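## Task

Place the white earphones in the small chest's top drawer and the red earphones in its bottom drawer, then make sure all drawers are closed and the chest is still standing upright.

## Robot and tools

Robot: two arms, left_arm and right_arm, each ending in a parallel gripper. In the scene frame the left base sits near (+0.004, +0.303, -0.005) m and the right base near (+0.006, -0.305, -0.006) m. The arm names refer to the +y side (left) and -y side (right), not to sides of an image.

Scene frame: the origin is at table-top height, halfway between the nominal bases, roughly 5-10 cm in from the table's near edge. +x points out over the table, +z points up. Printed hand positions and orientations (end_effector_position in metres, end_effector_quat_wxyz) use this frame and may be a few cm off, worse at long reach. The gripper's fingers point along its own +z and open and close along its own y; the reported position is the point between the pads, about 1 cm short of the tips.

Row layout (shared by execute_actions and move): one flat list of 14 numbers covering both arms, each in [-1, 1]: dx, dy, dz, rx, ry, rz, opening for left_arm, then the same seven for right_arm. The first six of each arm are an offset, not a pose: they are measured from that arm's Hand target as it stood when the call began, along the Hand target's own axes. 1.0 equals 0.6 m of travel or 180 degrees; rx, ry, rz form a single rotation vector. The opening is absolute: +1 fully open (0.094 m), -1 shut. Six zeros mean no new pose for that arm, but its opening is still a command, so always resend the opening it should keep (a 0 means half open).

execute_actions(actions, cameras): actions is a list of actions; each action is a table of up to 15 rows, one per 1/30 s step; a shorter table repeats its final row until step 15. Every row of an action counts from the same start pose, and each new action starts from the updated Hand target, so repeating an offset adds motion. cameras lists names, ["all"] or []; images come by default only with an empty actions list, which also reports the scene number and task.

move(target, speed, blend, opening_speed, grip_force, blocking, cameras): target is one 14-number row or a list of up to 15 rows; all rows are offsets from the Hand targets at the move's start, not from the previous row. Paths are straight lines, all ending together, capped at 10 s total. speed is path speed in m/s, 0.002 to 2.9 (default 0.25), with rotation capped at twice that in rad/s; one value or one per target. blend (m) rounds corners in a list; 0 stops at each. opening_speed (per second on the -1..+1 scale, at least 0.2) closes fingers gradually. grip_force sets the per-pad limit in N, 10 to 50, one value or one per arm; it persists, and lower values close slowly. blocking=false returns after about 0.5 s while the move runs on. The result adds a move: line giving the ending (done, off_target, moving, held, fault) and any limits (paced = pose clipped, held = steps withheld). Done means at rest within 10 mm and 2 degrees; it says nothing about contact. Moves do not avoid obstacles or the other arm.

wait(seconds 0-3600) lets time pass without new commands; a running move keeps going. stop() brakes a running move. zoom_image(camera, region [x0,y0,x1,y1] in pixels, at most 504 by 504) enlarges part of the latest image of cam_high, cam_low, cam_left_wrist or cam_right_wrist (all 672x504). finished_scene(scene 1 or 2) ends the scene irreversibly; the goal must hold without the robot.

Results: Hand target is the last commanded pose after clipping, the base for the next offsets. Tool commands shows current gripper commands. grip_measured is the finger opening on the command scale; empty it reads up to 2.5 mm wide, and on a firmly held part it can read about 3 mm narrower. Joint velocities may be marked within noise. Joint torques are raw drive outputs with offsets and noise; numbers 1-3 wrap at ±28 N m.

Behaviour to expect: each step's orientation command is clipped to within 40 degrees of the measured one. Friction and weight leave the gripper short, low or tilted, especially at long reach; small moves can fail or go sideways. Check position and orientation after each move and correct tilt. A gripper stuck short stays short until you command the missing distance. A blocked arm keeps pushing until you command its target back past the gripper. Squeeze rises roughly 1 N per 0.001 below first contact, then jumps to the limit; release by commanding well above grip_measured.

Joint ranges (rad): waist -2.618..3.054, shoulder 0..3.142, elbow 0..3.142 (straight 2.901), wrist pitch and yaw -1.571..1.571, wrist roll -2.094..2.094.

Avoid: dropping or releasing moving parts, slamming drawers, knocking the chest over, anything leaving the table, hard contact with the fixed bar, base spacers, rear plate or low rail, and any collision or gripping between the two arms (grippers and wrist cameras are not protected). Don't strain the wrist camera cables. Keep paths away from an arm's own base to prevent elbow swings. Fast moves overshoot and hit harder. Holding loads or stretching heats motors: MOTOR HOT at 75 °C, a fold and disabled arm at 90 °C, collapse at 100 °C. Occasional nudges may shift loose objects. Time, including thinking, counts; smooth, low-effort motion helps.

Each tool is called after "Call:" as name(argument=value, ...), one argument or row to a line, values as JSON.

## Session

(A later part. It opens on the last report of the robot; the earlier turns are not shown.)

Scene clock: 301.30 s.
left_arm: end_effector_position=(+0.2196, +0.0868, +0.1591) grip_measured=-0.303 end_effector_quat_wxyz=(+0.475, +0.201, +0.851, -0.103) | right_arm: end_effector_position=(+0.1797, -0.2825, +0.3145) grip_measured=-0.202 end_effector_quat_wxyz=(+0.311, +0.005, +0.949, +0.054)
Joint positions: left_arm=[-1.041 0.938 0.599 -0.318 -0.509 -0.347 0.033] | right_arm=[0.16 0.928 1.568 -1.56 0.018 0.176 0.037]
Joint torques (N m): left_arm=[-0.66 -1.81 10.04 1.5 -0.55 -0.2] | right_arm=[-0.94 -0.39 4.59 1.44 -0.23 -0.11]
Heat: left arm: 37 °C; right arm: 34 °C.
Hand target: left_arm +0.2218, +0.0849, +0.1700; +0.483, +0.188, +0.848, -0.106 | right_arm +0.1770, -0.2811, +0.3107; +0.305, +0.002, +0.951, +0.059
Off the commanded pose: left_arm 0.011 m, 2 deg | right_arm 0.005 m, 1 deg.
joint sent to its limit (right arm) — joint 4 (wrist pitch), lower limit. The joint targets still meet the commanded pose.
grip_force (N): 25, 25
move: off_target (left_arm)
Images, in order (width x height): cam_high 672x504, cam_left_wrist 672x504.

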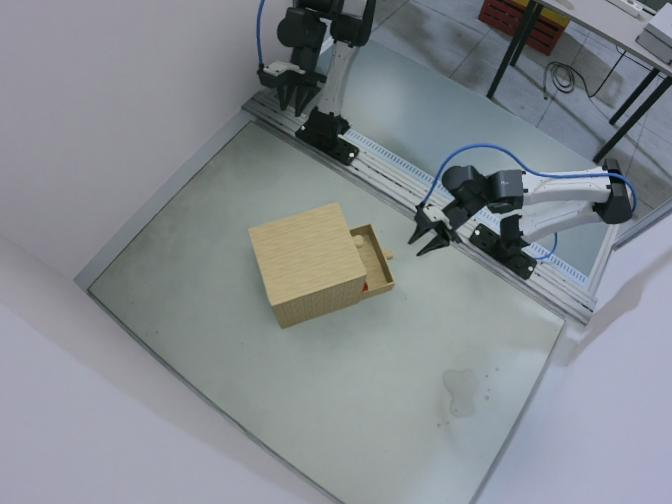

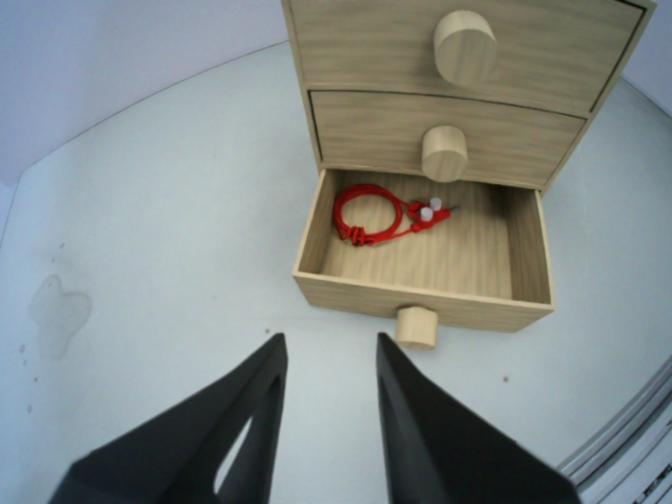

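Call:
move(
  target=[
    [0.165,-0.062,0.0805,0.052,0.024,0.0325,-1,0,0,0,0,0,0,-0.2],
    [0.0568,-0.103,0.2727,0.052,0.024,0.0325,-1,0,0,0,0,0,0,-0.2],
  ],
  speed=[0.2,0.1],
  cameras=["cam_left_wrist","cam_high"],
)

Scene clock: 311.93 s.
left_arm: end_effector_position=(+0.2965, -0.0107, +0.0480) grip_measured=-0.995 end_effector_quat_wxyz=(+0.424, +0.276, +0.853, -0.128) | right_arm: end_effector_position=(+0.1797, -0.2825, +0.3145) grip_measured=-0.202 end_effector_quat_wxyz=(+0.311, +0.005, +0.949, +0.054)
Joint positions: left_arm=[-0.893 1.693 0.71 0.302 -0.237 -0.177 0] | right_arm=[0.16 0.928 1.568 -1.56 0.018 0.176 0.037]
Joint torques (N m): left_arm=[0.95 -5.26 9.17 2.01 0.02 0.07] | right_arm=[-0.76 -0.03 4.79 1.45 -0.19 -0.1]
Heat: left arm: 37 °C; right arm: 34 °C.
Hand target: left_arm +0.3075, -0.0231, +0.0571; +0.439, +0.274, +0.844, -0.143 | right_arm +0.1770, -0.2811, +0.3107; +0.305, +0.002, +0.951, +0.059
Off the commanded pose: left_arm 0.019 m, 3 deg | right_arm 0.005 m, 1 deg.
joint sent to its limit (right arm) — joint 4 (wrist pitch), lower limit. The joint targets still meet the commanded pose.
grip_force (N): 25, 25
move: off_target (left_arm)
Images, in order (width x height): cam_high 672x504, cam_left_wrist 672x504.

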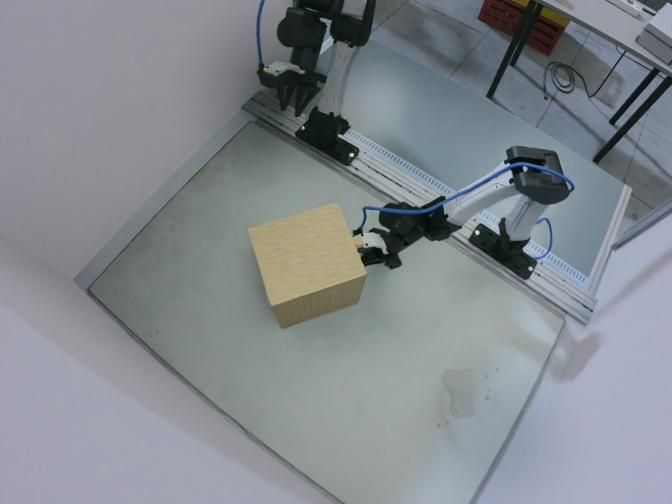

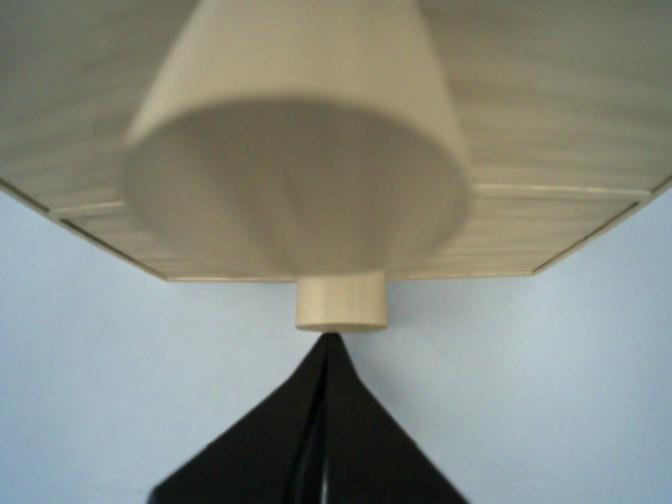

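Call:
move(
  target=[0,0,-0.25,0,0,0,-1,0,0,0,0,0,0,-0.2],
  speed=0.25,
  cameras=["cam_left_wrist","cam_high"],
)

Scene clock: 314.53 s.
left_arm: end_effector_position=(+0.2073, +0.0502, +0.1323) grip_measured=-0.995 end_effector_quat_wxyz=(+0.428, +0.286, +0.846, -0.138) | right_arm: end_effector_position=(+0.1797, -0.2825, +0.3145) grip_measured=-0.202 end_effector_quat_wxyz=(+0.311, +0.005, +0.949, +0.054)
Joint positions: left_arm=[-1.045 1.052 0.594 -0.229 -0.336 -0.26 0] | right_arm=[0.16 0.928 1.568 -1.56 0.018 0.176 0.037]
Joint torques (N m): left_arm=[-0.79 -4.25 8.96 1.56 -0.45 -0.22] | right_arm=[-0.92 -0.17 4.67 1.43 -0.21 -0.1]
Heat: left arm: 38 °C; right arm: 34 °C.
Hand target: left_arm +0.2082, +0.0493, +0.1432; +0.439, +0.274, +0.844, -0.143 | right_arm +0.1770, -0.2811, +0.3107; +0.305, +0.002, +0.951, +0.059
Off the commanded pose: left_arm 0.011 m, 2 deg | right_arm 0.005 m, 1 deg.
joint sent to its limit (right arm) — joint 4 (wrist pitch), lower limit. The joint targets still meet the commanded pose.
grip_force (N): 25, 25
move: off_target (left_arm)
Images, in order (width x height): cam_high 672x504, cam_left_wrist 672x504.

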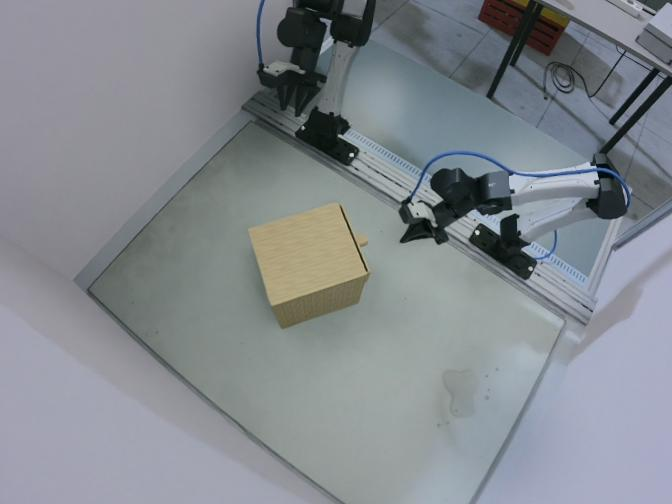

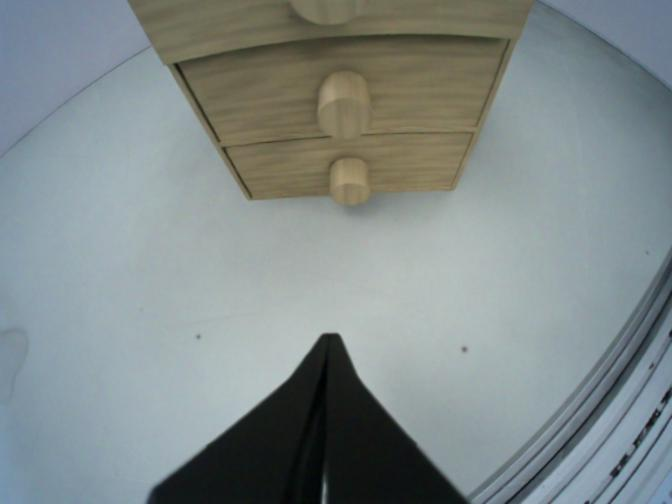

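Call:
move(
  target=[
    [-0.094,0.008,-0.0555,0,0,0,-1,0,0,0,0,0,0,-0.2],
    [-0.191,0.012,0.084,0,0,0,-1,0,0,0,0,0,0,-0.2],
    [-0.094,0.008,-0.0555,0,0,0,-1,0,0,0,0,0,0,-0.2],
  ],
  speed=[0.2,0.1,0.2],
  cameras=["cam_left_wrist","cam_high"],
)

Call:
zoom_image(
  camera="cam_high",
  region=[240, 190, 400, 330],
)

Scene clock: 323.10 s.
left_arm: end_effector_position=(+0.2166, +0.0455, +0.2093) grip_measured=-0.995 end_effector_quat_wxyz=(+0.437, +0.282, +0.841, -0.147) | right_arm: end_effector_position=(+0.1797, -0.2825, +0.3145) grip_measured=-0.202 end_effector_quat_wxyz=(+0.311, +0.005, +0.949, +0.054)
Joint positions: left_arm=[-1.011 1.047 0.875 -0.48 -0.307 -0.236 0] | right_arm=[0.16 0.928 1.568 -1.56 0.018 0.176 0.037]
Joint torques (N m): left_arm=[-0.57 -4.36 6.87 1.58 -0.39 -0.18] | right_arm=[-0.81 -0.23 4.77 1.44 -0.2 -0.08]
Heat: left arm: 38 °C; right arm: 34 °C.
Hand target: left_arm +0.2152, +0.0502, +0.2085; +0.439, +0.274, +0.844, -0.143 | right_arm +0.1770, -0.2811, +0.3107; +0.305, +0.002, +0.951, +0.059
Off the commanded pose: left_arm 0.005 m, 1 deg | right_arm 0.005 m, 1 deg.
joint sent to its limit (right arm) — joint 4 (wrist pitch), lower limit. The joint targets still meet the commanded pose.
grip_force (N): 25, 25
move: done
Images, in order (width x height): cam_high 672x504, cam_left_wrist 672x504.

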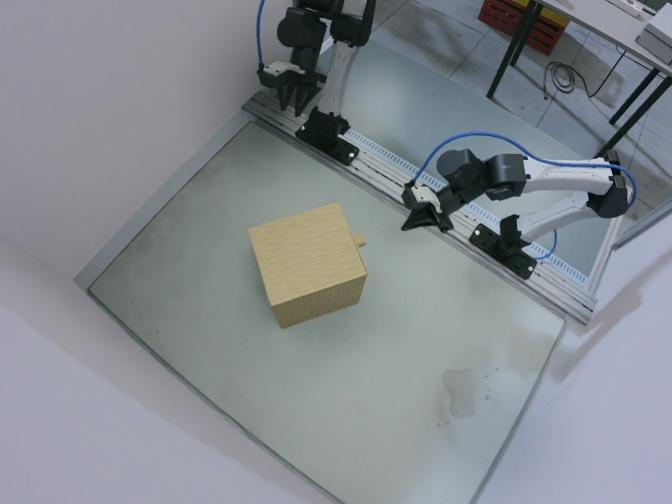

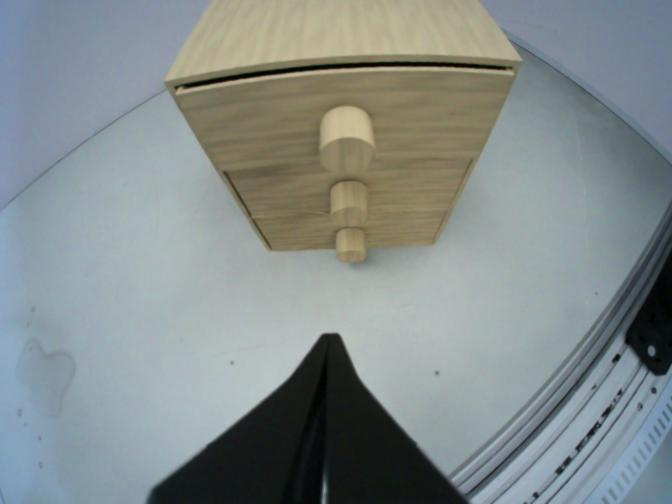

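Scaled by 3.150.

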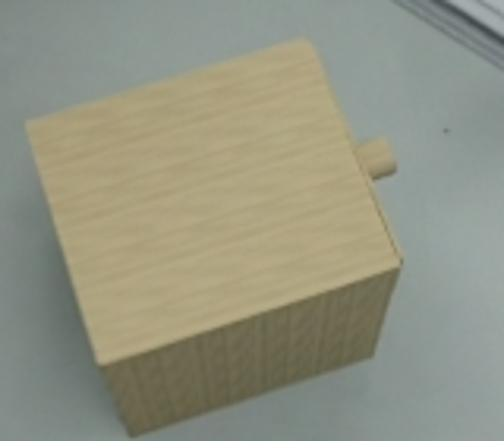

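Call:
move(
  target=[
    [-0.116,0.004,0.168,0,0,0,-1,0,0,0,0,0,0,-0.2],
    [0,0,0,0,0,0,-1,0,0,0,0,0,0,-0.2],
  ],
  speed=[0.12,0.2],
  cameras=["cam_left_wrist","cam_high"],
)

Call:
zoom_image(
  camera="cam_left_wrist",
  region=[150, 20, 540, 290],
)

Scene clock: 328.23 s.
left_arm: end_effector_position=(+0.2166, +0.0455, +0.2093) grip_measured=-0.995 end_effector_quat_wxyz=(+0.437, +0.282, +0.841, -0.147) | right_arm: end_effector_position=(+0.1797, -0.2825, +0.3145) grip_measured=-0.202 end_effector_quat_wxyz=(+0.311, +0.005, +0.949, +0.054)
Joint positions: left_arm=[-1.011 1.047 0.875 -0.48 -0.307 -0.236 0] | right_arm=[0.16 0.928 1.568 -1.56 0.018 0.176 0.037]
Joint torques (N m): left_arm=[-0.57 -4.36 6.87 1.56 -0.37 -0.19] | right_arm=[-0.65 -0.31 4.56 1.45 -0.15 -0.13]
Heat: left arm: 38 °C; right arm: 34 °C.
Hand target: left_arm +0.2152, +0.0502, +0.2085; +0.439, +0.274, +0.844, -0.143 | right_arm +0.1770, -0.2811, +0.3107; +0.305, +0.002, +0.951, +0.059
Off the commanded pose: left_arm 0.005 m, 1 deg | right_arm 0.005 m, 1 deg.
joint sent to its limit (right arm) — joint 4 (wrist pitch), lower limit. The joint targets still meet the commanded pose.
grip_force (N): 25, 25
move: done
Images, in order (width x height): cam_high 672x504, cam_left_wrist 672x504.

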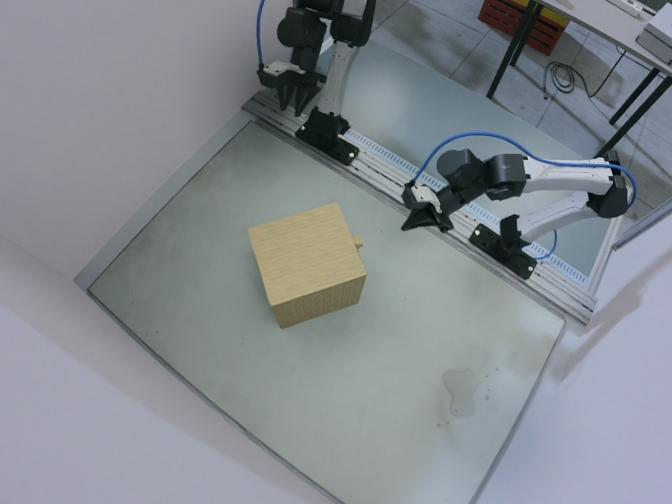

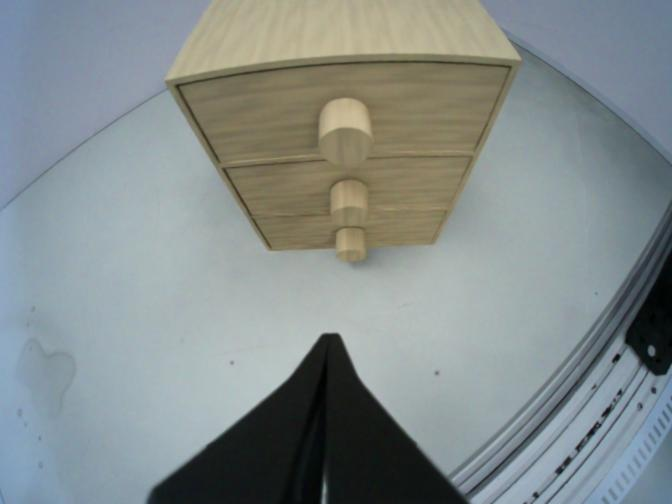

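Scaled by 1.292 from the camera's image (finer frame: 960x720).

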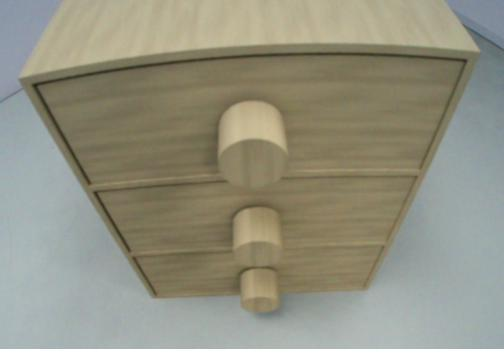

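All shut.

Call:
finished_scene(
  scene=1,
)

The scene is finished: the task was done.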